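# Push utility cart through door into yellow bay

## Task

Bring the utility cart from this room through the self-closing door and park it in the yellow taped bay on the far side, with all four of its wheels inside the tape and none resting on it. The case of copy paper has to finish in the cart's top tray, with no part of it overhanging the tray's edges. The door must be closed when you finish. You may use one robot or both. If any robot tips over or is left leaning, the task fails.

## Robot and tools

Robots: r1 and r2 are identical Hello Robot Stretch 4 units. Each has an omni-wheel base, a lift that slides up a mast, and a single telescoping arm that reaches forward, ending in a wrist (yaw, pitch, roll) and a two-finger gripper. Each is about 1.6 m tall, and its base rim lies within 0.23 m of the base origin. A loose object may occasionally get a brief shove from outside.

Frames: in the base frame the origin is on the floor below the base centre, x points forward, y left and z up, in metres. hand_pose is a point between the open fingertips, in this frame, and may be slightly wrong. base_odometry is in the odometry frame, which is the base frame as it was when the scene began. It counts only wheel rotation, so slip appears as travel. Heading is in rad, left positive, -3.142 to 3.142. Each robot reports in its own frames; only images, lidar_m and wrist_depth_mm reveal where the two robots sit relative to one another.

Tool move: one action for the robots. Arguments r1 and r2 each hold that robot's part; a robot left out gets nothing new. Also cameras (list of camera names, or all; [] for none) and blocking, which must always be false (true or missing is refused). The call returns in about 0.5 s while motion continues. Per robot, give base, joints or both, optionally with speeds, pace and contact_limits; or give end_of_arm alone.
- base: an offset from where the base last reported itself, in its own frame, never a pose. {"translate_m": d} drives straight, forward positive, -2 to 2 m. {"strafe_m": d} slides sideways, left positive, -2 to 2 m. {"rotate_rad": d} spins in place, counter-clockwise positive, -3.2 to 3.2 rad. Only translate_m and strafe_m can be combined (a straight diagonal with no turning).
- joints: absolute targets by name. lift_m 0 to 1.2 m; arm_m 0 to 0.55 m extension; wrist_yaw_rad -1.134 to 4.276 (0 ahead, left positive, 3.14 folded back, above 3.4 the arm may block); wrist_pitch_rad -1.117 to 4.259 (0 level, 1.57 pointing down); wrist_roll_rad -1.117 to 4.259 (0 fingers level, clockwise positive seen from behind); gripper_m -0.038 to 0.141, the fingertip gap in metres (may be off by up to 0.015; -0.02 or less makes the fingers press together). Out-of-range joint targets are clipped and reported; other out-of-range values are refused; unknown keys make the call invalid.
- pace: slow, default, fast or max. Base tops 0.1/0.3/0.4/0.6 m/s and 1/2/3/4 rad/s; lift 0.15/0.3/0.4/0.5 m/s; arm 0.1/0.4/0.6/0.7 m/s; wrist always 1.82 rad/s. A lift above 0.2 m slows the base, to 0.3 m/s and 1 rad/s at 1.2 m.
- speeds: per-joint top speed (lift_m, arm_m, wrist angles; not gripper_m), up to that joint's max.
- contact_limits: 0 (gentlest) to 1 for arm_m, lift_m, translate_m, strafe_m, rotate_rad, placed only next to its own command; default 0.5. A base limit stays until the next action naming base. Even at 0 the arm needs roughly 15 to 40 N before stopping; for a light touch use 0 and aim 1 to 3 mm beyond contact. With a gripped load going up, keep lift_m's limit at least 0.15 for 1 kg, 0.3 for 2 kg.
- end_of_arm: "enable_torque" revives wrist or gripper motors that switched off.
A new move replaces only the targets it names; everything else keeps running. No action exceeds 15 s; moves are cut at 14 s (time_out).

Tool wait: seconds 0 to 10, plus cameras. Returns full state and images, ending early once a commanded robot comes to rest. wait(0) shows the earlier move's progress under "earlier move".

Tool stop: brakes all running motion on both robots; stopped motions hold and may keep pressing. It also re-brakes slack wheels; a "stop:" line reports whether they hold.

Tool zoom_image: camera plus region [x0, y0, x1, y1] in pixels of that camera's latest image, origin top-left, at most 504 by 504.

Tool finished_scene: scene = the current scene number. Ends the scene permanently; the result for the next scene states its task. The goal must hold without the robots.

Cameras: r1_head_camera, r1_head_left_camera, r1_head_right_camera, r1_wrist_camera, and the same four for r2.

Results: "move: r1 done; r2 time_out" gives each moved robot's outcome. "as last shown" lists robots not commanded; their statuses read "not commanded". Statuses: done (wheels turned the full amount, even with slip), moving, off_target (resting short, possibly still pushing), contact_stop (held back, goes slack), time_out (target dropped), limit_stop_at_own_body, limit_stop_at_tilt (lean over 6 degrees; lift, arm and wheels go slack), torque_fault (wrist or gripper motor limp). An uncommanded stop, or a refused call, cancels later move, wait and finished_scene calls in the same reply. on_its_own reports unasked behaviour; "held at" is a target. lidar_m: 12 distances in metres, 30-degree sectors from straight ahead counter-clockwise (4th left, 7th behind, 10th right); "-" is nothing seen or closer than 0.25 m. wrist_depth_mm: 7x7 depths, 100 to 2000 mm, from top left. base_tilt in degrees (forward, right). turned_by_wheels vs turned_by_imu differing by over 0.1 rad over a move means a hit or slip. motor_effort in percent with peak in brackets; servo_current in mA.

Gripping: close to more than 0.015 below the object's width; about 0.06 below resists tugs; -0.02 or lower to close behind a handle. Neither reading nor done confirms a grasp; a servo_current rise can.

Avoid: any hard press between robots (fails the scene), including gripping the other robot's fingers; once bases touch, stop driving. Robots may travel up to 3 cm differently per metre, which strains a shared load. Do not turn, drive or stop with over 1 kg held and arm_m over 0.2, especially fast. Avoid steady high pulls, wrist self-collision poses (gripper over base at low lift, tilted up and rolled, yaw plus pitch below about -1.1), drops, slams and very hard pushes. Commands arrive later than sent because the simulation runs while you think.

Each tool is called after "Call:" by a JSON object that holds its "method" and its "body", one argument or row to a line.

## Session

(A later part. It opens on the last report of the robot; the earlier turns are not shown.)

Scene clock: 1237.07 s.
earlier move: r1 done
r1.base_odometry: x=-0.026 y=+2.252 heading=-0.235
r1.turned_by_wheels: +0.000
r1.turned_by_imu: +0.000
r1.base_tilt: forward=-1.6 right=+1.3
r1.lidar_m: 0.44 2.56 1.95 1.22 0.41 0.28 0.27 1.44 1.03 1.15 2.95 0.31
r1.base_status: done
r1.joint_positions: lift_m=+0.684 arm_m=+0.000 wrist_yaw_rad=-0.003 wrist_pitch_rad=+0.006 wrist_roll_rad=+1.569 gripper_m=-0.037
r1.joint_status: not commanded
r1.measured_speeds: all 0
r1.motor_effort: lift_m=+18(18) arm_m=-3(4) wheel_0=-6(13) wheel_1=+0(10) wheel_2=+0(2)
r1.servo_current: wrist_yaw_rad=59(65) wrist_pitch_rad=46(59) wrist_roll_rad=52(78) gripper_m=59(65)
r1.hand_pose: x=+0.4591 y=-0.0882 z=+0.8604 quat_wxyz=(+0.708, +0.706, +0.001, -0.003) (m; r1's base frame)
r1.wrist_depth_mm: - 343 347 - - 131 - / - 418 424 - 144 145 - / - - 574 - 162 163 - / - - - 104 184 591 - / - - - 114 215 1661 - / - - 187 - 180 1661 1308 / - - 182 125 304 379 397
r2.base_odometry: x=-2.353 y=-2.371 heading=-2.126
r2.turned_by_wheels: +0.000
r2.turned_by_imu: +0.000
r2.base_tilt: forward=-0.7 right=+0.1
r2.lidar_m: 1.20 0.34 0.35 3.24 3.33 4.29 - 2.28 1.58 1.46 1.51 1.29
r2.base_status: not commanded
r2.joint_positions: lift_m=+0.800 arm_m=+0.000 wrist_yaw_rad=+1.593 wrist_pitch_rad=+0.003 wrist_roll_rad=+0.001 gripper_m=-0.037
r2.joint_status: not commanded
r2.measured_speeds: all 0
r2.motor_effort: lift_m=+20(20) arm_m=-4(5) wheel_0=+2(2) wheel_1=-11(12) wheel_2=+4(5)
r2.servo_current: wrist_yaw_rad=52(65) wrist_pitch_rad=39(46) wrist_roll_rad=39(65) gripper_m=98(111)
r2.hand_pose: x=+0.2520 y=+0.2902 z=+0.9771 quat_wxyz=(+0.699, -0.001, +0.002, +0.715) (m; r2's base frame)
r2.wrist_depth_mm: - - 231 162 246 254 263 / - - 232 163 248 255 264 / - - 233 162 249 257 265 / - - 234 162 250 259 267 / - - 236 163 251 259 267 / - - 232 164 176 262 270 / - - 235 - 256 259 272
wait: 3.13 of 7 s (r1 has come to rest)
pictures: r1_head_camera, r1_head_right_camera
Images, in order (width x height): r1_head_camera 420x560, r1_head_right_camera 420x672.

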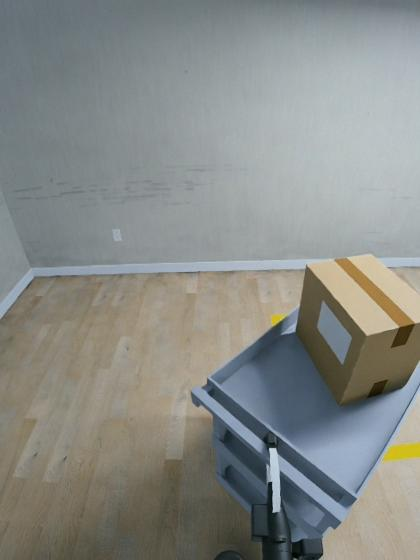

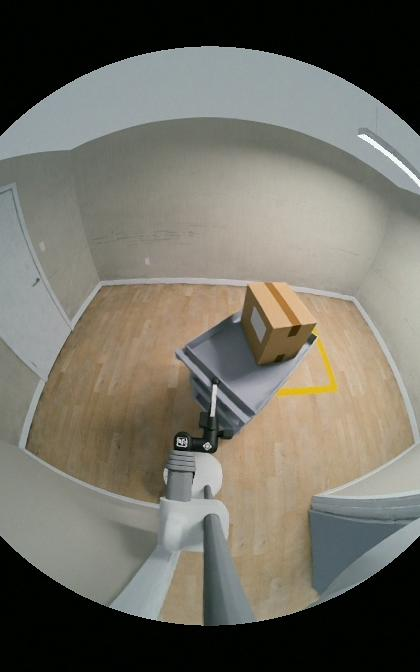

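Call:
{"method": "move", "body": {
  "blocking": false,
  "r1": {"base":{"translate_m":0.3,"strafe_m":-0.17},"pace":"slow"},
  "cameras": []
}}

Call:
{"method": "wait", "body": {
  "seconds": 7,
  "cameras": ["r1_head_camera","r1_head_right_camera"]
}}

Scene clock: 1244.63 s.
move: r1 moving
r1.base_odometry: x=-0.016 y=+2.242 heading=-0.235
r1.turned_by_wheels: +0.001
r1.turned_by_imu: +0.000
r1.base_tilt: forward=-1.6 right=+1.3
r1.lidar_m: 0.44 2.58 1.95 1.24 0.44 0.30 0.29 1.46 1.02 1.22 2.93 0.32
r1.base_status: translate_m moving; strafe_m moving
r1.joint_positions: lift_m=+0.684 arm_m=+0.000 wrist_yaw_rad=-0.003 wrist_pitch_rad=+0.006 wrist_roll_rad=+1.569 gripper_m=-0.037
r1.joint_status: not commanded
r1.measured_speeds: translate_m=+0.049 strafe_m=-0.027 rotate_rad=+0.003 lift_m=+0.000 arm_m=+0.000 wrist_yaw_rad=+0.000 wrist_pitch_rad=+0.000 wrist_roll_rad=+0.000
r1.motor_effort: lift_m=+18(18) arm_m=+2(4) wheel_0=+11(11) wheel_1=+3(3) wheel_2=-10(10)
r1.servo_current: wrist_yaw_rad=39(65) wrist_pitch_rad=46(52) wrist_roll_rad=52(78) gripper_m=52(59)
r1.hand_pose: x=+0.4590 y=-0.0882 z=+0.8604 quat_wxyz=(+0.708, +0.706, +0.001, -0.003) (m; r1's base frame)
r1.wrist_depth_mm: - 340 340 - - 126 - / - 418 424 - 140 140 - / - - 580 - 158 159 - / - - - - 181 194 - / - - - 108 211 1661 - / - - 187 124 180 1661 1336 / - - 182 125 303 132 397
r2: as last shown
r2.base_tilt: forward=-0.7 right=+0.0
r2.lidar_m: 1.21 0.33 0.34 3.26 3.33 4.29 - 2.30 1.59 1.47 1.50 1.29
r2.servo_current: wrist_yaw_rad=59(59) wrist_pitch_rad=39(46) wrist_roll_rad=46(52) gripper_m=104(104)
r2.wrist_depth_mm: - - 230 162 247 255 263 / - - 232 163 248 256 264 / - - 233 162 249 256 266 / - - 235 162 249 259 267 / - - 236 163 252 260 268 / - - 233 164 177 262 270 / - - 236 - 256 260 272
pictures: none
No camera images: "cameras" was empty.

Scene clock: 1248.73 s.
earlier move: r1 done
r1.base_odometry: x=+0.226 y=+2.017 heading=-0.235
r1.turned_by_wheels: +0.000
r1.turned_by_imu: +0.001
r1.base_tilt: forward=-1.6 right=+1.3
r1.lidar_m: 0.44 2.28 2.10 2.03 0.86 0.60 - 1.13 1.01 2.31 2.76 0.33
r1.base_status: done
r1.joint_positions: lift_m=+0.684 arm_m=+0.000 wrist_yaw_rad=+0.002 wrist_pitch_rad=+0.006 wrist_roll_rad=+1.569 gripper_m=-0.037
r1.joint_status: not commanded
r1.measured_speeds: all 0
r1.motor_effort: lift_m=+18(18) arm_m=+4(4) wheel_0=+6(13) wheel_1=+4(6) wheel_2=+0(10)
r1.servo_current: wrist_yaw_rad=52(72) wrist_pitch_rad=46(59) wrist_roll_rad=59(85) gripper_m=65(65)
r1.hand_pose: x=+0.4594 y=-0.0869 z=+0.8604 quat_wxyz=(+0.708, +0.706, +0.003, -0.002) (m; r1's base frame)
r1.wrist_depth_mm: 353 357 357 - 138 138 - / - 397 404 - 146 150 - / - 517 521 - 166 166 - / - - - 107 185 - - / - - - 118 212 1708 - / - - 180 - 182 1661 1308 / - 138 166 128 178 132 1281
r2.base_odometry: x=-2.353 y=-2.371 heading=-2.126
r2.turned_by_wheels: +0.000
r2.turned_by_imu: +0.001
r2.base_tilt: forward=-0.6 right=+0.0
r2.lidar_m: 1.20 0.36 0.34 3.26 3.35 4.32 - 2.30 1.59 1.47 1.51 1.29
r2.base_status: not commanded
r2.joint_positions: lift_m=+0.800 arm_m=+0.000 wrist_yaw_rad=+1.593 wrist_pitch_rad=+0.003 wrist_roll_rad=+0.001 gripper_m=-0.037
r2.joint_status: not commanded
r2.measured_speeds: all 0
r2.motor_effort: lift_m=+20(20) arm_m=-4(5) wheel_0=+2(2) wheel_1=-11(12) wheel_2=+5(5)
r2.servo_current: wrist_yaw_rad=59(72) wrist_pitch_rad=39(52) wrist_roll_rad=46(65) gripper_m=98(111)
r2.hand_pose: x=+0.2520 y=+0.2902 z=+0.9771 quat_wxyz=(+0.699, -0.001, +0.002, +0.715) (m; r2's base frame)
r2.wrist_depth_mm: - - 230 162 248 255 264 / - - 232 164 248 257 264 / - - 233 162 251 257 265 / - - 234 162 250 259 265 / - - 236 163 252 260 267 / - - 233 164 176 260 268 / - - 235 - 255 260 273
wait: 4.10 of 7 s (r1 has come to rest)
pictures: r1_head_camera, r1_head_right_camera
Images, in order (width x height): r1_head_camera 420x560, r1_head_right_camera 420x672.

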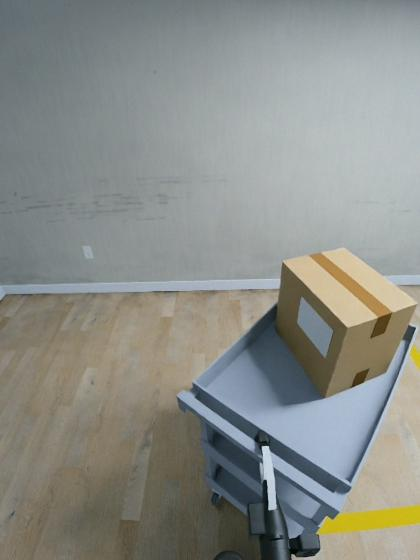

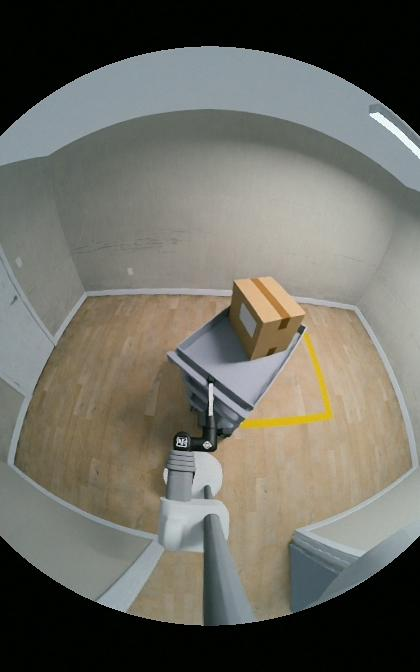

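Call:
{"method": "move", "body": {
  "blocking": false,
  "r1": {"base":{"strafe_m":-0.36},"pace":"slow"},
  "cameras": []
}}

Call:
{"method": "wait", "body": {
  "seconds": 7,
  "cameras": ["r1_head_camera","r1_head_right_camera","r1_head_left_camera"]
}}

Scene clock: 1255.50 s.
move: r1 moving
r1.base_odometry: x=+0.223 y=+2.003 heading=-0.234
r1.turned_by_wheels: +0.001
r1.turned_by_imu: +0.000
r1.base_tilt: forward=-1.6 right=+1.3
r1.lidar_m: 0.43 2.31 2.13 2.04 0.86 0.59 - 1.10 1.00 2.32 2.75 0.33
r1.base_status: strafe_m moving
r1.joint_positions: lift_m=+0.684 arm_m=+0.000 wrist_yaw_rad=+0.002 wrist_pitch_rad=+0.006 wrist_roll_rad=+1.569 gripper_m=-0.037
r1.joint_status: not commanded
r1.measured_speeds: translate_m=+0.000 strafe_m=-0.056 rotate_rad=+0.001 lift_m=+0.000 arm_m=+0.000 wrist_yaw_rad=+0.000 wrist_pitch_rad=+0.000 wrist_roll_rad=+0.000
r1.motor_effort: lift_m=+18(18) arm_m=+4(4) wheel_0=+9(13) wheel_1=-4(6) wheel_2=+1(1)
r1.servo_current: wrist_yaw_rad=52(65) wrist_pitch_rad=52(59) wrist_roll_rad=46(52) gripper_m=59(65)
r1.hand_pose: x=+0.4595 y=-0.0867 z=+0.8604 quat_wxyz=(+0.708, +0.706, +0.003, -0.001) (m; r1's base frame)
r1.wrist_depth_mm: - 362 362 - 139 139 - / - 392 399 - 150 150 - / - 484 517 - 166 167 - / - - - 108 186 - - / - - - 116 211 1661 - / - - 180 - 184 1661 1281 / - 138 167 140 178 132 1255
r2: as last shown
r2.turned_by_imu: +0.000
r2.base_tilt: forward=-0.6 right=+0.1
r2.lidar_m: 1.19 0.33 0.35 3.27 3.33 4.32 - 2.32 1.58 1.46 1.52 1.28
r2.motor_effort: lift_m=+20(20) arm_m=-4(4) wheel_0=+1(3) wheel_1=-11(12) wheel_2=+4(5)
r2.servo_current: wrist_yaw_rad=52(65) wrist_pitch_rad=39(46) wrist_roll_rad=52(52) gripper_m=104(104)
r2.wrist_depth_mm: - - 231 162 247 254 264 / - - 232 163 248 256 265 / - - 233 162 249 257 264 / - - 235 163 250 259 268 / - - 236 163 252 260 267 / - - 232 164 176 260 270 / - - 236 - 256 259 272
pictures: none
No camera images: "cameras" was empty.

Scene clock: 1259.73 s.
earlier move: r1 done
r1.base_odometry: x=+0.143 y=+1.667 heading=-0.234
r1.turned_by_wheels: +0.000
r1.turned_by_imu: -0.002
r1.base_tilt: forward=-1.6 right=+1.3
r1.lidar_m: 0.40 0.43 2.47 2.40 0.83 0.77 - 0.75 0.83 2.28 2.41 0.41
r1.base_status: done
r1.joint_positions: lift_m=+0.684 arm_m=+0.000 wrist_yaw_rad=+0.002 wrist_pitch_rad=+0.006 wrist_roll_rad=+1.569 gripper_m=-0.037
r1.joint_status: not commanded
r1.measured_speeds: all 0
r1.motor_effort: lift_m=+18(18) arm_m=-3(4) wheel_0=+3(13) wheel_1=-2(7) wheel_2=+2(4)
r1.servo_current: wrist_yaw_rad=52(78) wrist_pitch_rad=46(59) wrist_roll_rad=46(65) gripper_m=52(65)
r1.hand_pose: x=+0.4595 y=-0.0867 z=+0.8604 quat_wxyz=(+0.708, +0.706, +0.003, -0.001) (m; r1's base frame)
r1.wrist_depth_mm: - - - 153 211 1576 - / - - 609 155 213 - - / - 504 504 217 218 - - / - 445 452 161 223 - - / - 504 504 164 227 - - / - - 549 172 230 - - / - 138 166 143 236 - -
r2.base_odometry: x=-2.353 y=-2.371 heading=-2.126
r2.turned_by_wheels: +0.000
r2.turned_by_imu: +0.001
r2.base_tilt: forward=-0.6 right=+0.1
r2.lidar_m: 1.20 0.32 0.33 3.27 3.34 4.32 - 2.29 1.59 1.47 1.53 1.31
r2.base_status: not commanded
r2.joint_positions: lift_m=+0.800 arm_m=+0.000 wrist_yaw_rad=+1.593 wrist_pitch_rad=+0.003 wrist_roll_rad=+0.001 gripper_m=-0.037
r2.joint_status: not commanded
r2.measured_speeds: all 0
r2.motor_effort: lift_m=+20(20) arm_m=-4(5) wheel_0=+2(3) wheel_1=-11(12) wheel_2=+4(5)
r2.servo_current: wrist_yaw_rad=59(78) wrist_pitch_rad=46(46) wrist_roll_rad=52(59) gripper_m=98(104)
r2.hand_pose: x=+0.2520 y=+0.2902 z=+0.9771 quat_wxyz=(+0.699, -0.001, +0.002, +0.715) (m; r2's base frame)
r2.wrist_depth_mm: - - 229 162 248 254 263 / - - 231 163 248 256 264 / - - 233 162 249 257 265 / - - 234 162 250 258 267 / - - 236 163 252 260 268 / - - 233 164 176 260 271 / - - 236 - 255 258 273
wait: 4.23 of 7 s (r1 has come to rest)
pictures: r1_head_camera, r1_head_left_camera, r1_head_right_camera
Images, in order (width x height): r1_head_camera 420x560, r1_head_left_camera 420x672, r1_head_right_camera 420x672.

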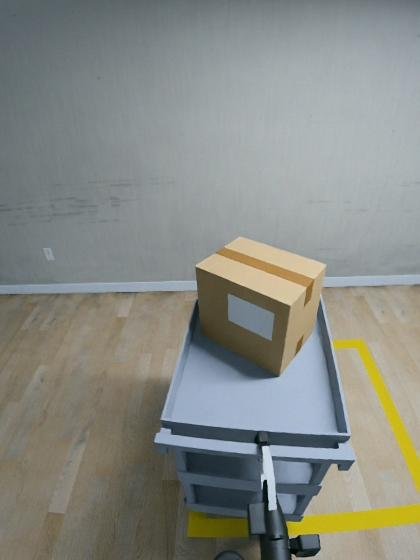

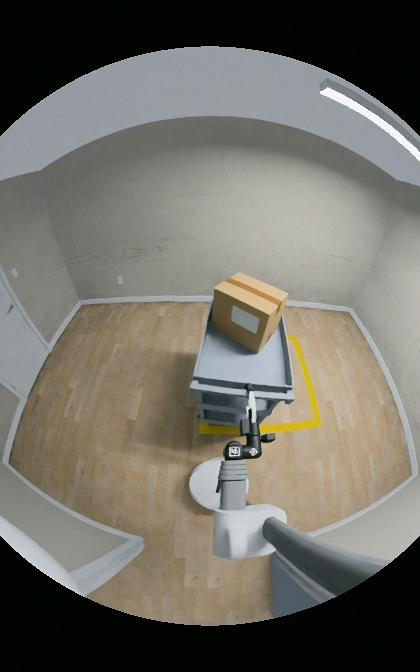

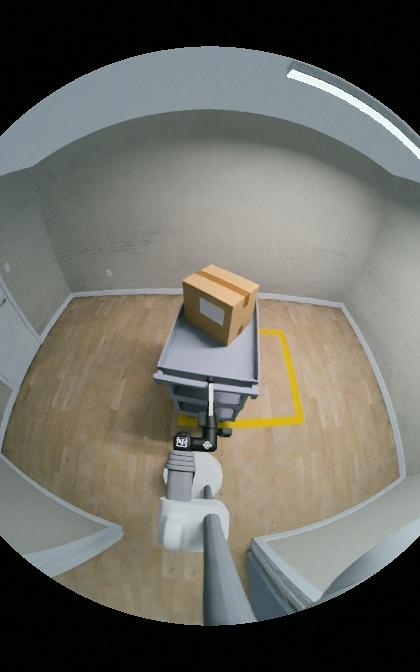

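Call:
{"method": "move", "body": {
  "blocking": false,
  "r1": {"base":{"strafe_m":0.42,"translate_m":-0.1},"pace":"slow"},
  "cameras": []
}}

Call:
{"method": "wait", "body": {
  "seconds": 7,
  "cameras": []
}}

Call:
{"method": "move", "body": {
  "blocking": false,
  "r1": {"base":{"translate_m":0.35,"strafe_m":-0.21},"pace":"slow"},
  "cameras": []
}}

Call:
{"method": "wait", "body": {
  "seconds": 7,
  "cameras": []
}}

Call:
{"method": "move", "body": {
  "blocking": false,
  "r1": {"base":{"strafe_m":-0.5},"pace":"slow"},
  "cameras": []
}}

Call:
{"method": "wait", "body": {
  "seconds": 7,
  "cameras": ["r1_head_camera","r1_head_right_camera"]
}}

Scene clock: 1275.07 s.
move: r1 moving
r1.base_odometry: x=+0.143 y=+1.680 heading=-0.234
r1.turned_by_wheels: +0.000
r1.turned_by_imu: +0.000
r1.base_tilt: forward=-1.6 right=+1.3
r1.lidar_m: 0.40 0.44 2.47 2.38 0.83 0.77 - 0.73 0.87 2.28 2.39 0.41
r1.base_status: translate_m moving; strafe_m moving
r1.joint_positions: lift_m=+0.684 arm_m=+0.000 wrist_yaw_rad=+0.002 wrist_pitch_rad=+0.006 wrist_roll_rad=+1.569 gripper_m=-0.037
r1.joint_status: not commanded
r1.measured_speeds: translate_m=-0.012 strafe_m=+0.048 rotate_rad=+0.000 lift_m=+0.000 arm_m=+0.000 wrist_yaw_rad=+0.000 wrist_pitch_rad=+0.000 wrist_roll_rad=+0.000
r1.motor_effort: lift_m=+18(18) arm_m=-4(4) wheel_0=-8(9) wheel_1=+4(5) wheel_2=+4(6)
r1.servo_current: wrist_yaw_rad=52(65) wrist_pitch_rad=46(52) wrist_roll_rad=59(65) gripper_m=59(65)
r1.hand_pose: x=+0.4595 y=-0.0867 z=+0.8604 quat_wxyz=(+0.708, +0.706, +0.003, -0.001) (m; r1's base frame)
r1.wrist_depth_mm: - - - 153 211 1576 - / - - 603 155 216 - - / - 500 500 216 219 - - / - 445 455 162 223 - - / - 508 508 166 228 - - / - - 554 174 229 - - / - 136 165 144 236 - -
r2: as last shown
r2.turned_by_imu: +0.000
r2.base_tilt: forward=-0.7 right=+0.0
r2.lidar_m: 1.21 0.32 0.33 3.25 3.35 4.29 - 2.27 1.61 1.47 1.52 1.28
r2.motor_effort: lift_m=+20(20) arm_m=-5(5) wheel_0=+2(2) wheel_1=-11(11) wheel_2=+4(5)
r2.servo_current: wrist_yaw_rad=46(65) wrist_pitch_rad=39(52) wrist_roll_rad=46(52) gripper_m=104(104)
r2.wrist_depth_mm: - - 231 161 246 255 263 / - - 232 163 248 256 264 / - - 233 162 249 257 267 / - - 235 163 249 258 266 / - - 236 163 251 259 268 / - - 234 164 177 262 271 / - - 236 - 255 262 273
pictures: none
No camera images: "cameras" was empty.

Scene clock: 1280.13 s.
earlier move: r1 done
r1.base_odometry: x=+0.143 y=+2.098 heading=-0.234
r1.turned_by_wheels: +0.000
r1.turned_by_imu: +0.000
r1.base_tilt: forward=-1.6 right=+1.3
r1.lidar_m: 0.45 2.38 2.02 1.98 0.72 0.49 0.53 1.26 1.03 1.93 2.85 0.34
r1.base_status: done
r1.joint_positions: lift_m=+0.684 arm_m=+0.000 wrist_yaw_rad=-0.002 wrist_pitch_rad=+0.006 wrist_roll_rad=+1.569 gripper_m=-0.037
r1.joint_status: not commanded
r1.measured_speeds: all 0
r1.motor_effort: lift_m=+18(18) arm_m=-4(4) wheel_0=-4(12) wheel_1=+3(6) wheel_2=+1(6)
r1.servo_current: wrist_yaw_rad=26(72) wrist_pitch_rad=46(59) wrist_roll_rad=39(72) gripper_m=59(65)
r1.hand_pose: x=+0.4591 y=-0.0880 z=+0.8604 quat_wxyz=(+0.708, +0.706, +0.002, -0.003) (m; r1's base frame)
r1.wrist_depth_mm: - 366 366 - 143 144 - / - 394 404 - 154 153 - / - 574 512 - 171 - - / - - - 111 190 - - / - - - 122 216 1661 - / - - 206 - 180 1661 1308 / - - 178 149 283 379 1255
r2.base_odometry: x=-2.353 y=-2.371 heading=-2.126
r2.turned_by_wheels: +0.000
r2.turned_by_imu: +0.001
r2.base_tilt: forward=-0.6 right=+0.1
r2.lidar_m: 1.20 0.34 0.35 3.25 3.36 4.31 - 2.28 1.56 1.48 1.51 1.25
r2.base_status: not commanded
r2.joint_positions: lift_m=+0.800 arm_m=+0.000 wrist_yaw_rad=+1.593 wrist_pitch_rad=+0.003 wrist_roll_rad=+0.001 gripper_m=-0.037
r2.joint_status: not commanded
r2.measured_speeds: all 0
r2.motor_effort: lift_m=+20(20) arm_m=-4(5) wheel_0=+1(2) wheel_1=-11(12) wheel_2=+4(5)
r2.servo_current: wrist_yaw_rad=52(72) wrist_pitch_rad=46(52) wrist_roll_rad=46(59) gripper_m=98(104)
r2.hand_pose: x=+0.2520 y=+0.2902 z=+0.9771 quat_wxyz=(+0.699, -0.001, +0.002, +0.715) (m; r2's base frame)
r2.wrist_depth_mm: - - 231 162 246 254 263 / - - 232 163 249 257 264 / - - 233 162 249 256 265 / - - 234 162 250 259 266 / - - 236 163 251 259 267 / - - 233 164 176 262 270 / - - 236 - 255 259 274
wait: 5.07 of 7 s (r1 has come to rest)
pictures: none
No camera images: "cameras" was empty.

Scene clock: 1280.63 s.
move: r1 moving
r1.base_odometry: x=+0.153 y=+2.089 heading=-0.234
r1.turned_by_wheels: +0.000
r1.turned_by_imu: +0.000
r1.base_tilt: forward=-1.6 right=+1.3
r1.lidar_m: 0.44 2.36 2.07 1.98 0.70 0.52 0.56 1.23 0.99 1.97 2.84 0.34
r1.base_status: translate_m moving; strafe_m moving
r1.joint_positions: lift_m=+0.684 arm_m=+0.000 wrist_yaw_rad=-0.002 wrist_pitch_rad=+0.006 wrist_roll_rad=+1.569 gripper_m=-0.037
r1.joint_status: not commanded
r1.measured_speeds: translate_m=+0.047 strafe_m=-0.029 rotate_rad=+0.000 lift_m=+0.000 arm_m=+0.000 wrist_yaw_rad=+0.000 wrist_pitch_rad=+0.000 wrist_roll_rad=+0.000
r1.motor_effort: lift_m=+18(18) arm_m=+2(4) wheel_0=+9(9) wheel_1=-1(3) wheel_2=-7(9)
r1.servo_current: wrist_yaw_rad=59(59) wrist_pitch_rad=52(52) wrist_roll_rad=46(59) gripper_m=59(65)
r1.hand_pose: x=+0.4591 y=-0.0880 z=+0.8604 quat_wxyz=(+0.708, +0.706, +0.002, -0.003) (m; r1's base frame)
r1.wrist_depth_mm: - 364 366 - 142 142 - / - 397 402 - 153 154 - / - 564 512 - 169 167 - / - - - 109 190 - - / - - - 120 213 1618 - / - - - 153 182 1661 1308 / - - 179 135 178 1499 1255
r2: as last shown
r2.turned_by_imu: +0.000
r2.base_tilt: forward=-0.6 right=+0.0
r2.lidar_m: 1.19 0.32 0.36 3.28 3.35 4.33 - 2.27 1.56 1.45 1.52 1.30
r2.motor_effort: lift_m=+20(20) arm_m=-5(5) wheel_0=+2(2) wheel_1=-11(11) wheel_2=+4(5)
r2.servo_current: wrist_yaw_rad=52(65) wrist_pitch_rad=39(46) wrist_roll_rad=39(59) gripper_m=104(104)
r2.wrist_depth_mm: - - 231 162 247 255 263 / - - 232 163 248 256 264 / - - 234 162 249 257 266 / - - 235 162 249 258 267 / - - 236 163 252 262 268 / - - 234 164 176 263 270 / - - 236 - 255 260 273
pictures: none
No camera images: "cameras" was empty.

Scene clock: 1285.37 s.
earlier move: r1 done
r1.base_odometry: x=+0.435 y=+1.813 heading=-0.234
r1.turned_by_wheels: +0.000
r1.turned_by_imu: +0.001
r1.base_tilt: forward=-1.6 right=+1.3
r1.lidar_m: 0.42 0.55 2.27 2.18 1.21 0.88 - 1.05 1.20 2.54 2.63 0.36
r1.base_status: done
r1.joint_positions: lift_m=+0.684 arm_m=+0.000 wrist_yaw_rad=+0.002 wrist_pitch_rad=+0.006 wrist_roll_rad=+1.569 gripper_m=-0.037
r1.joint_status: not commanded
r1.measured_speeds: all 0
r1.motor_effort: lift_m=+18(18) arm_m=+4(4) wheel_0=+6(13) wheel_1=-3(5) wheel_2=+1(10)
r1.servo_current: wrist_yaw_rad=52(78) wrist_pitch_rad=46(59) wrist_roll_rad=59(65) gripper_m=59(65)
r1.hand_pose: x=+0.4594 y=-0.0869 z=+0.8604 quat_wxyz=(+0.708, +0.706, +0.003, -0.002) (m; r1's base frame)
r1.wrist_depth_mm: - 415 424 - 156 157 - / - 394 392 107 169 170 - / - 452 455 - 182 - - / - 544 585 - 197 - - / - - - - 216 - - / - - 179 - 229 1661 - / - 137 166 140 174 132 1308
r2.base_odometry: x=-2.353 y=-2.371 heading=-2.126
r2.turned_by_wheels: +0.000
r2.turned_by_imu: +0.001
r2.base_tilt: forward=-0.7 right=+0.0
r2.lidar_m: 1.19 0.32 0.33 3.26 3.34 4.32 - 2.30 1.56 1.47 1.52 1.27
r2.base_status: not commanded
r2.joint_positions: lift_m=+0.800 arm_m=+0.000 wrist_yaw_rad=+1.593 wrist_pitch_rad=+0.003 wrist_roll_rad=+0.001 gripper_m=-0.037
r2.joint_status: not commanded
r2.measured_speeds: all 0
r2.motor_effort: lift_m=+20(20) arm_m=-4(5) wheel_0=+2(2) wheel_1=-11(12) wheel_2=+4(5)
r2.servo_current: wrist_yaw_rad=59(65) wrist_pitch_rad=46(52) wrist_roll_rad=59(59) gripper_m=98(104)
r2.hand_pose: x=+0.2520 y=+0.2902 z=+0.9771 quat_wxyz=(+0.699, -0.001, +0.002, +0.715) (m; r2's base frame)
r2.wrist_depth_mm: - - 230 162 246 256 263 / - - 231 163 248 256 265 / - - 234 162 249 258 265 / - - 234 162 249 259 267 / - - 236 163 252 259 268 / - - 233 164 176 262 271 / - - 236 - 255 260 273
wait: 4.73 of 7 s (r1 has come to rest)
pictures: none
No camera images: "cameras" was empty.

Scene clock: 1285.87 s.
move: r1 moving
r1.base_odometry: x=+0.431 y=+1.799 heading=-0.233
r1.turned_by_wheels: +0.001
r1.turned_by_imu: +0.000
r1.base_tilt: forward=-1.6 right=+1.3
r1.lidar_m: 0.43 0.52 2.28 2.19 1.17 0.90 - 1.06 1.20 2.51 2.63 0.37
r1.base_status: strafe_m moving
r1.joint_positions: lift_m=+0.684 arm_m=+0.000 wrist_yaw_rad=+0.003 wrist_pitch_rad=+0.006 wrist_roll_rad=+1.569 gripper_m=-0.037
r1.joint_status: not commanded
r1.measured_speeds: translate_m=+0.001 strafe_m=-0.056 rotate_rad=-0.004 lift_m=+0.000 arm_m=+0.000 wrist_yaw_rad=+0.000 wrist_pitch_rad=+0.000 wrist_roll_rad=+0.000
r1.motor_effort: lift_m=+18(18) arm_m=+4(4) wheel_0=+10(14) wheel_1=-3(7) wheel_2=+2(2)
r1.servo_current: wrist_yaw_rad=52(59) wrist_pitch_rad=52(52) wrist_roll_rad=52(65) gripper_m=59(65)
r1.hand_pose: x=+0.4595 y=-0.0867 z=+0.8604 quat_wxyz=(+0.708, +0.706, +0.003, -0.001) (m; r1's base frame)
r1.wrist_depth_mm: - 433 433 102 158 158 - / - 397 392 108 170 170 - / - 445 449 - 182 - - / - 539 574 - 198 - - / - - - 138 216 - - / - - 180 - 229 1661 - / - 137 165 140 174 132 1308
r2: as last shown
r2.turned_by_imu: +0.000
r2.base_tilt: forward=-0.6 right=+0.0
r2.lidar_m: 1.19 0.34 0.33 3.28 3.36 4.32 - 2.27 1.58 1.47 1.50 1.28
r2.servo_current: wrist_yaw_rad=65(65) wrist_pitch_rad=52(52) wrist_roll_rad=46(59) gripper_m=98(111)
r2.wrist_depth_mm: - - 231 162 247 254 264 / - - 232 163 249 256 264 / - - 232 162 249 258 266 / - - 234 162 251 258 268 / - - 236 163 252 260 268 / - - 233 164 176 262 271 / - - 236 - 257 259 272
pictures: none
No camera images: "cameras" was empty.

Scene clock: 1291.50 s.
earlier move: r1 done
r1.base_odometry: x=+0.319 y=+1.327 heading=-0.234
r1.turned_by_wheels: +0.000
r1.turned_by_imu: -0.001
r1.base_tilt: forward=-1.6 right=+1.3
r1.lidar_m: 0.35 0.35 2.73 2.65 1.18 1.18 0.85 0.85 1.18 2.01 2.09 0.44
r1.base_status: done
r1.joint_positions: lift_m=+0.684 arm_m=+0.000 wrist_yaw_rad=+0.003 wrist_pitch_rad=+0.006 wrist_roll_rad=+1.569 gripper_m=-0.037
r1.joint_status: not commanded
r1.measured_speeds: all 0
r1.motor_effort: lift_m=+18(18) arm_m=-3(4) wheel_0=+4(14) wheel_1=-3(7) wheel_2=+4(4)
r1.servo_current: wrist_yaw_rad=46(72) wrist_pitch_rad=39(59) wrist_roll_rad=52(72) gripper_m=59(72)
r1.hand_pose: x=+0.4595 y=-0.0867 z=+0.8604 quat_wxyz=(+0.708, +0.706, +0.003, -0.001) (m; r1's base frame)
r1.wrist_depth_mm: - - - 206 279 285 287 / - - - 199 268 1430 1138 / - - - 251 255 1618 - / - - 640 244 246 - - / - 459 480 179 236 - - / - 462 459 174 229 - - / - 144 176 144 220 - -
r2.base_odometry: x=-2.353 y=-2.371 heading=-2.126
r2.turned_by_wheels: +0.000
r2.turned_by_imu: +0.001
r2.base_tilt: forward=-0.7 right=+0.0
r2.lidar_m: 1.20 0.33 0.35 3.26 3.33 4.28 - 2.27 1.57 1.49 1.51 1.29
r2.base_status: not commanded
r2.joint_positions: lift_m=+0.800 arm_m=+0.000 wrist_yaw_rad=+1.593 wrist_pitch_rad=+0.003 wrist_roll_rad=+0.001 gripper_m=-0.037
r2.joint_status: not commanded
r2.measured_speeds: all 0
r2.motor_effort: lift_m=+20(20) arm_m=-4(5) wheel_0=+2(2) wheel_1=-11(12) wheel_2=+4(5)
r2.servo_current: wrist_yaw_rad=65(78) wrist_pitch_rad=46(52) wrist_roll_rad=46(65) gripper_m=98(111)
r2.hand_pose: x=+0.2520 y=+0.2902 z=+0.9771 quat_wxyz=(+0.699, -0.001, +0.002, +0.715) (m; r2's base frame)
r2.wrist_depth_mm: - - 230 162 247 254 264 / - - 232 163 249 256 264 / - - 233 161 250 257 266 / - - 235 162 251 259 267 / - - 236 163 253 260 270 / - - 233 164 176 263 272 / - - 235 - 255 262 273
wait: 5.63 of 7 s (r1 has come to rest)
pictures: r1_head_camera, r1_head_right_camera
Images, in order (width x height): r1_head_camera 420x560, r1_head_right_camera 420x672.

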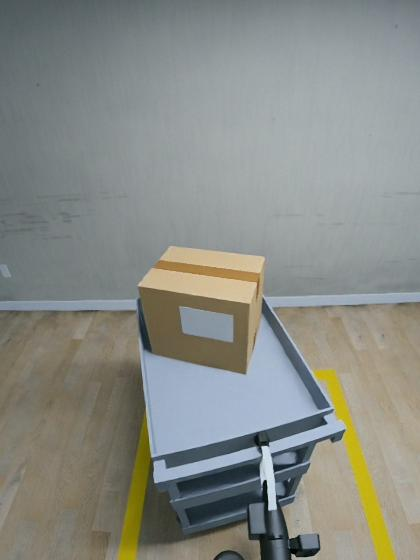

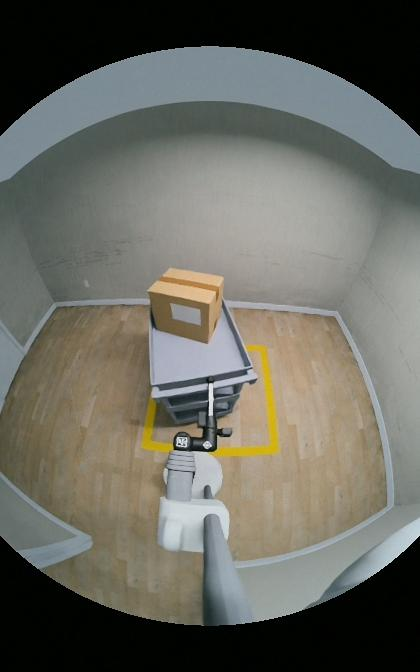

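Call:
{"method": "move", "body": {
  "blocking": false,
  "r1": {"base":{"translate_m":-0.15,"strafe_m":0.02},"pace":"slow"},
  "cameras": []
}}

Call:
{"method": "wait", "body": {
  "seconds": 5,
  "cameras": []
}}

Call:
{"method": "move", "body": {
  "blocking": false,
  "r1": {"base":{"strafe_m":0.14},"pace":"slow"},
  "cameras": []
}}

Call:
{"method": "wait", "body": {
  "seconds": 5,
  "cameras": ["r1_head_camera","r1_head_right_camera","r1_head_left_camera"]
}}

Scene clock: 1299.33 s.
move: r1 moving
r1.base_odometry: x=+0.307 y=+1.331 heading=-0.233
r1.turned_by_wheels: +0.000
r1.turned_by_imu: +0.000
r1.base_tilt: forward=-1.6 right=+1.3
r1.lidar_m: 0.34 0.34 2.76 2.67 1.18 1.16 0.84 0.83 1.20 2.02 2.12 0.45
r1.base_status: translate_m moving; strafe_m moving
r1.joint_positions: lift_m=+0.684 arm_m=+0.000 wrist_yaw_rad=+0.003 wrist_pitch_rad=+0.006 wrist_roll_rad=+1.569 gripper_m=-0.037
r1.joint_status: not commanded
r1.measured_speeds: translate_m=-0.048 strafe_m=+0.006 rotate_rad=+0.001 lift_m=+0.000 arm_m=+0.000 wrist_yaw_rad=+0.000 wrist_pitch_rad=+0.000 wrist_roll_rad=+0.000
r1.motor_effort: lift_m=+18(18) arm_m=-4(4) wheel_0=-5(7) wheel_1=-4(6) wheel_2=+10(12)
r1.servo_current: wrist_yaw_rad=33(59) wrist_pitch_rad=46(59) wrist_roll_rad=39(59) gripper_m=59(65)
r1.hand_pose: x=+0.4595 y=-0.0867 z=+0.8604 quat_wxyz=(+0.708, +0.706, +0.003, -0.001) (m; r1's base frame)
r1.wrist_depth_mm: - - - 205 278 282 285 / - - - 200 264 1464 1205 / - - - 251 254 1618 - / - - 591 244 247 - - / - 484 473 178 237 - - / - 462 455 181 230 - - / - 144 177 145 220 - -
r2: as last shown
r2.turned_by_imu: +0.000
r2.base_tilt: forward=-0.6 right=+0.0
r2.lidar_m: 1.21 0.35 0.32 3.26 3.34 4.32 - 2.29 1.57 1.47 1.50 1.29
r2.motor_effort: lift_m=+20(20) arm_m=-4(5) wheel_0=+2(2) wheel_1=-11(11) wheel_2=+5(5)
r2.servo_current: wrist_yaw_rad=52(59) wrist_pitch_rad=39(52) wrist_roll_rad=52(65) gripper_m=91(98)
r2.wrist_depth_mm: - - 231 162 247 255 263 / - - 232 163 248 257 265 / - - 234 162 249 257 266 / - - 235 162 251 259 267 / - - 236 163 251 259 268 / - - 234 164 176 262 270 / - - 236 - 254 260 273
pictures: none
No camera images: "cameras" was empty.

Scene clock: 1301.63 s.
earlier move: r1 done
r1.base_odometry: x=+0.178 y=+1.381 heading=-0.234
r1.turned_by_wheels: -0.001
r1.turned_by_imu: -0.001
r1.base_tilt: forward=-1.6 right=+1.2
r1.lidar_m: 0.36 0.41 2.78 2.66 1.05 1.15 0.77 0.70 1.00 2.03 2.10 0.43
r1.base_status: done
r1.joint_positions: lift_m=+0.684 arm_m=+0.000 wrist_yaw_rad=-0.001 wrist_pitch_rad=+0.006 wrist_roll_rad=+1.569 gripper_m=-0.037
r1.joint_status: not commanded
r1.measured_speeds: all 0
r1.motor_effort: lift_m=+18(18) arm_m=-3(4) wheel_0=-8(11) wheel_1=-2(7) wheel_2=+0(12)
r1.servo_current: wrist_yaw_rad=52(72) wrist_pitch_rad=52(59) wrist_roll_rad=46(65) gripper_m=52(65)
r1.hand_pose: x=+0.4592 y=-0.0878 z=+0.8604 quat_wxyz=(+0.708, +0.706, +0.002, -0.003) (m; r1's base frame)
r1.wrist_depth_mm: - - - 181 244 258 260 / - - - 179 240 1576 1205 / - - - 177 238 - - / - 496 521 174 236 - - / - 462 462 173 234 - - / - 504 205 175 231 - - / - 137 181 145 226 - -
r2.base_odometry: x=-2.353 y=-2.371 heading=-2.126
r2.turned_by_wheels: +0.000
r2.turned_by_imu: +0.000
r2.base_tilt: forward=-0.6 right=+0.0
r2.lidar_m: 1.20 0.32 0.30 3.28 3.36 4.31 - 2.29 1.59 1.48 1.50 1.30
r2.base_status: not commanded
r2.joint_positions: lift_m=+0.800 arm_m=+0.000 wrist_yaw_rad=+1.593 wrist_pitch_rad=+0.003 wrist_roll_rad=+0.001 gripper_m=-0.037
r2.joint_status: not commanded
r2.measured_speeds: all 0
r2.motor_effort: lift_m=+20(20) arm_m=-4(5) wheel_0=+2(2) wheel_1=-11(12) wheel_2=+4(5)
r2.servo_current: wrist_yaw_rad=46(65) wrist_pitch_rad=46(52) wrist_roll_rad=65(65) gripper_m=98(104)
r2.hand_pose: x=+0.2520 y=+0.2902 z=+0.9771 quat_wxyz=(+0.699, -0.001, +0.002, +0.715) (m; r2's base frame)
r2.wrist_depth_mm: - - 231 162 246 254 263 / - - 231 163 248 256 264 / - - 233 162 250 258 266 / - - 235 162 250 258 268 / - - 235 163 252 262 267 / - - 234 164 176 263 271 / - - 236 - 255 259 273
wait: 2.30 of 5 s (r1 has come to rest)
pictures: none
No camera images: "cameras" was empty.

Scene clock: 1302.13 s.
move: r1 moving
r1.base_odometry: x=+0.181 y=+1.395 heading=-0.235
r1.turned_by_wheels: -0.001
r1.turned_by_imu: -0.001
r1.base_tilt: forward=-1.6 right=+1.3
r1.lidar_m: 0.37 0.41 2.75 2.64 1.07 1.14 0.78 0.71 1.00 2.07 2.14 0.42
r1.base_status: strafe_m moving
r1.joint_positions: lift_m=+0.684 arm_m=+0.000 wrist_yaw_rad=-0.004 wrist_pitch_rad=+0.006 wrist_roll_rad=+1.569 gripper_m=-0.037
r1.joint_status: not commanded
r1.measured_speeds: translate_m=+0.000 strafe_m=+0.055 rotate_rad=+0.000 lift_m=+0.000 arm_m=+0.000 wrist_yaw_rad=-0.002 wrist_pitch_rad=+0.000 wrist_roll_rad=+0.000
r1.motor_effort: lift_m=+18(18) arm_m=-4(4) wheel_0=-11(13) wheel_1=+4(6) wheel_2=-2(2)
r1.servo_current: wrist_yaw_rad=59(72) wrist_pitch_rad=52(59) wrist_roll_rad=39(59) gripper_m=59(65)
r1.hand_pose: x=+0.4589 y=-0.0885 z=+0.8604 quat_wxyz=(+0.708, +0.706, +0.001, -0.004) (m; r1's base frame)
r1.wrist_depth_mm: - - - 180 243 260 263 / - - - 178 239 1618 1182 / - - - 176 237 - - / - 492 508 174 235 - - / - 462 466 172 234 - - / - 500 186 175 231 - - / - 137 549 145 227 - -
r2: as last shown
r2.lidar_m: 1.21 0.31 0.34 3.28 3.36 4.32 - 2.29 1.57 1.48 1.50 1.29
r2.motor_effort: lift_m=+20(20) arm_m=-5(5) wheel_0=+2(2) wheel_1=-11(11) wheel_2=+4(4)
r2.servo_current: wrist_yaw_rad=59(65) wrist_pitch_rad=39(46) wrist_roll_rad=46(59) gripper_m=98(104)
r2.wrist_depth_mm: - - 231 162 247 255 263 / - - 233 163 248 256 265 / - - 233 162 249 256 266 / - - 234 162 251 259 266 / - - 236 163 252 259 268 / - - 233 164 176 260 271 / - - 235 - 255 260 272
pictures: none
No camera images: "cameras" was empty.

Scene clock: 1304.17 s.
earlier move: r1 done
r1.base_odometry: x=+0.210 y=+1.517 heading=-0.235
r1.turned_by_wheels: +0.000
r1.turned_by_imu: +0.000
r1.base_tilt: forward=-1.6 right=+1.3
r1.lidar_m: 0.41 0.45 2.61 2.52 0.96 0.93 1.38 0.71 1.01 2.19 2.27 0.41
r1.base_status: done
r1.joint_positions: lift_m=+0.684 arm_m=+0.000 wrist_yaw_rad=-0.004 wrist_pitch_rad=+0.006 wrist_roll_rad=+1.569 gripper_m=-0.037
r1.joint_status: not commanded
r1.measured_speeds: all 0
r1.motor_effort: lift_m=+18(18) arm_m=-1(4) wheel_0=-4(13) wheel_1=+2(8) wheel_2=-3(4)
r1.servo_current: wrist_yaw_rad=59(72) wrist_pitch_rad=46(59) wrist_roll_rad=52(65) gripper_m=59(65)
r1.hand_pose: x=+0.4589 y=-0.0886 z=+0.8604 quat_wxyz=(+0.708, +0.706, +0.001, -0.004) (m; r1's base frame)
r1.wrist_depth_mm: - - - 154 213 1537 1182 / - - - 156 216 - - / - 512 517 216 220 - - / - 452 452 162 224 - - / - 504 508 166 228 - - / - - 206 173 230 - - / - 137 159 145 236 - -
r2.base_odometry: x=-2.353 y=-2.371 heading=-2.126
r2.turned_by_wheels: +0.000
r2.turned_by_imu: +0.000
r2.base_tilt: forward=-0.6 right=+0.1
r2.lidar_m: 1.20 0.33 0.34 3.27 3.35 4.31 - 2.29 1.59 1.47 1.54 1.30
r2.base_status: not commanded
r2.joint_positions: lift_m=+0.800 arm_m=+0.000 wrist_yaw_rad=+1.593 wrist_pitch_rad=+0.003 wrist_roll_rad=+0.001 gripper_m=-0.037
r2.joint_status: not commanded
r2.measured_speeds: all 0
r2.motor_effort: lift_m=+20(20) arm_m=-4(5) wheel_0=+2(2) wheel_1=-11(12) wheel_2=+4(5)
r2.servo_current: wrist_yaw_rad=59(65) wrist_pitch_rad=39(46) wrist_roll_rad=46(59) gripper_m=104(104)
r2.hand_pose: x=+0.2520 y=+0.2902 z=+0.9771 quat_wxyz=(+0.699, -0.001, +0.002, +0.715) (m; r2's base frame)
r2.wrist_depth_mm: - - 232 161 246 256 265 / - - 231 163 249 256 265 / - - 234 162 249 258 265 / - - 236 163 250 259 266 / - - 236 163 251 259 267 / - - 233 164 176 260 270 / - - 236 - 255 262 273
wait: 2.03 of 5 s (r1 has come to rest)
pictures: r1_head_camera, r1_head_left_camera, r1_head_right_camera
Images, in order (width x height): r1_head_camera 420x560, r1_head_left_camera 420x672, r1_head_right_camera 420x672.

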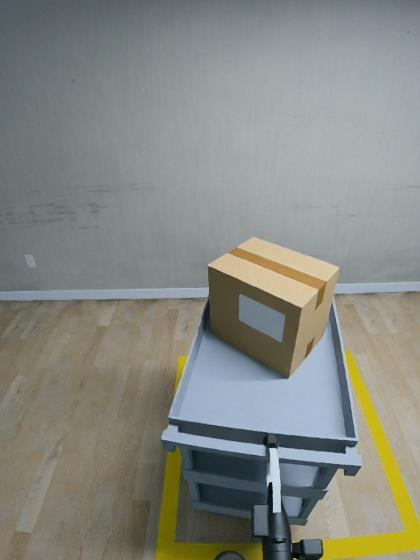

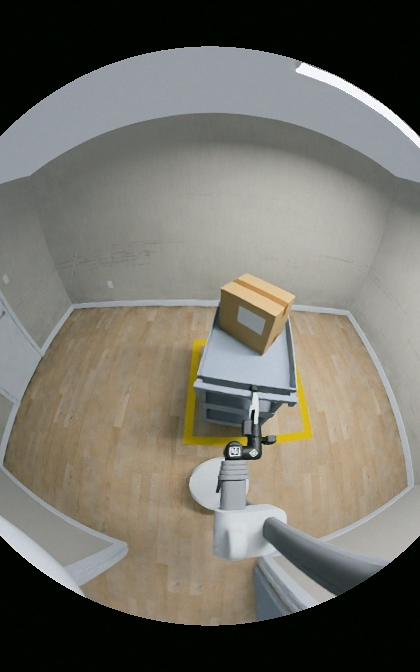

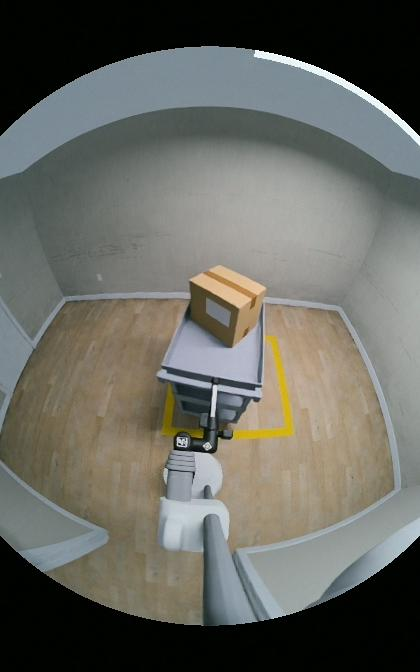

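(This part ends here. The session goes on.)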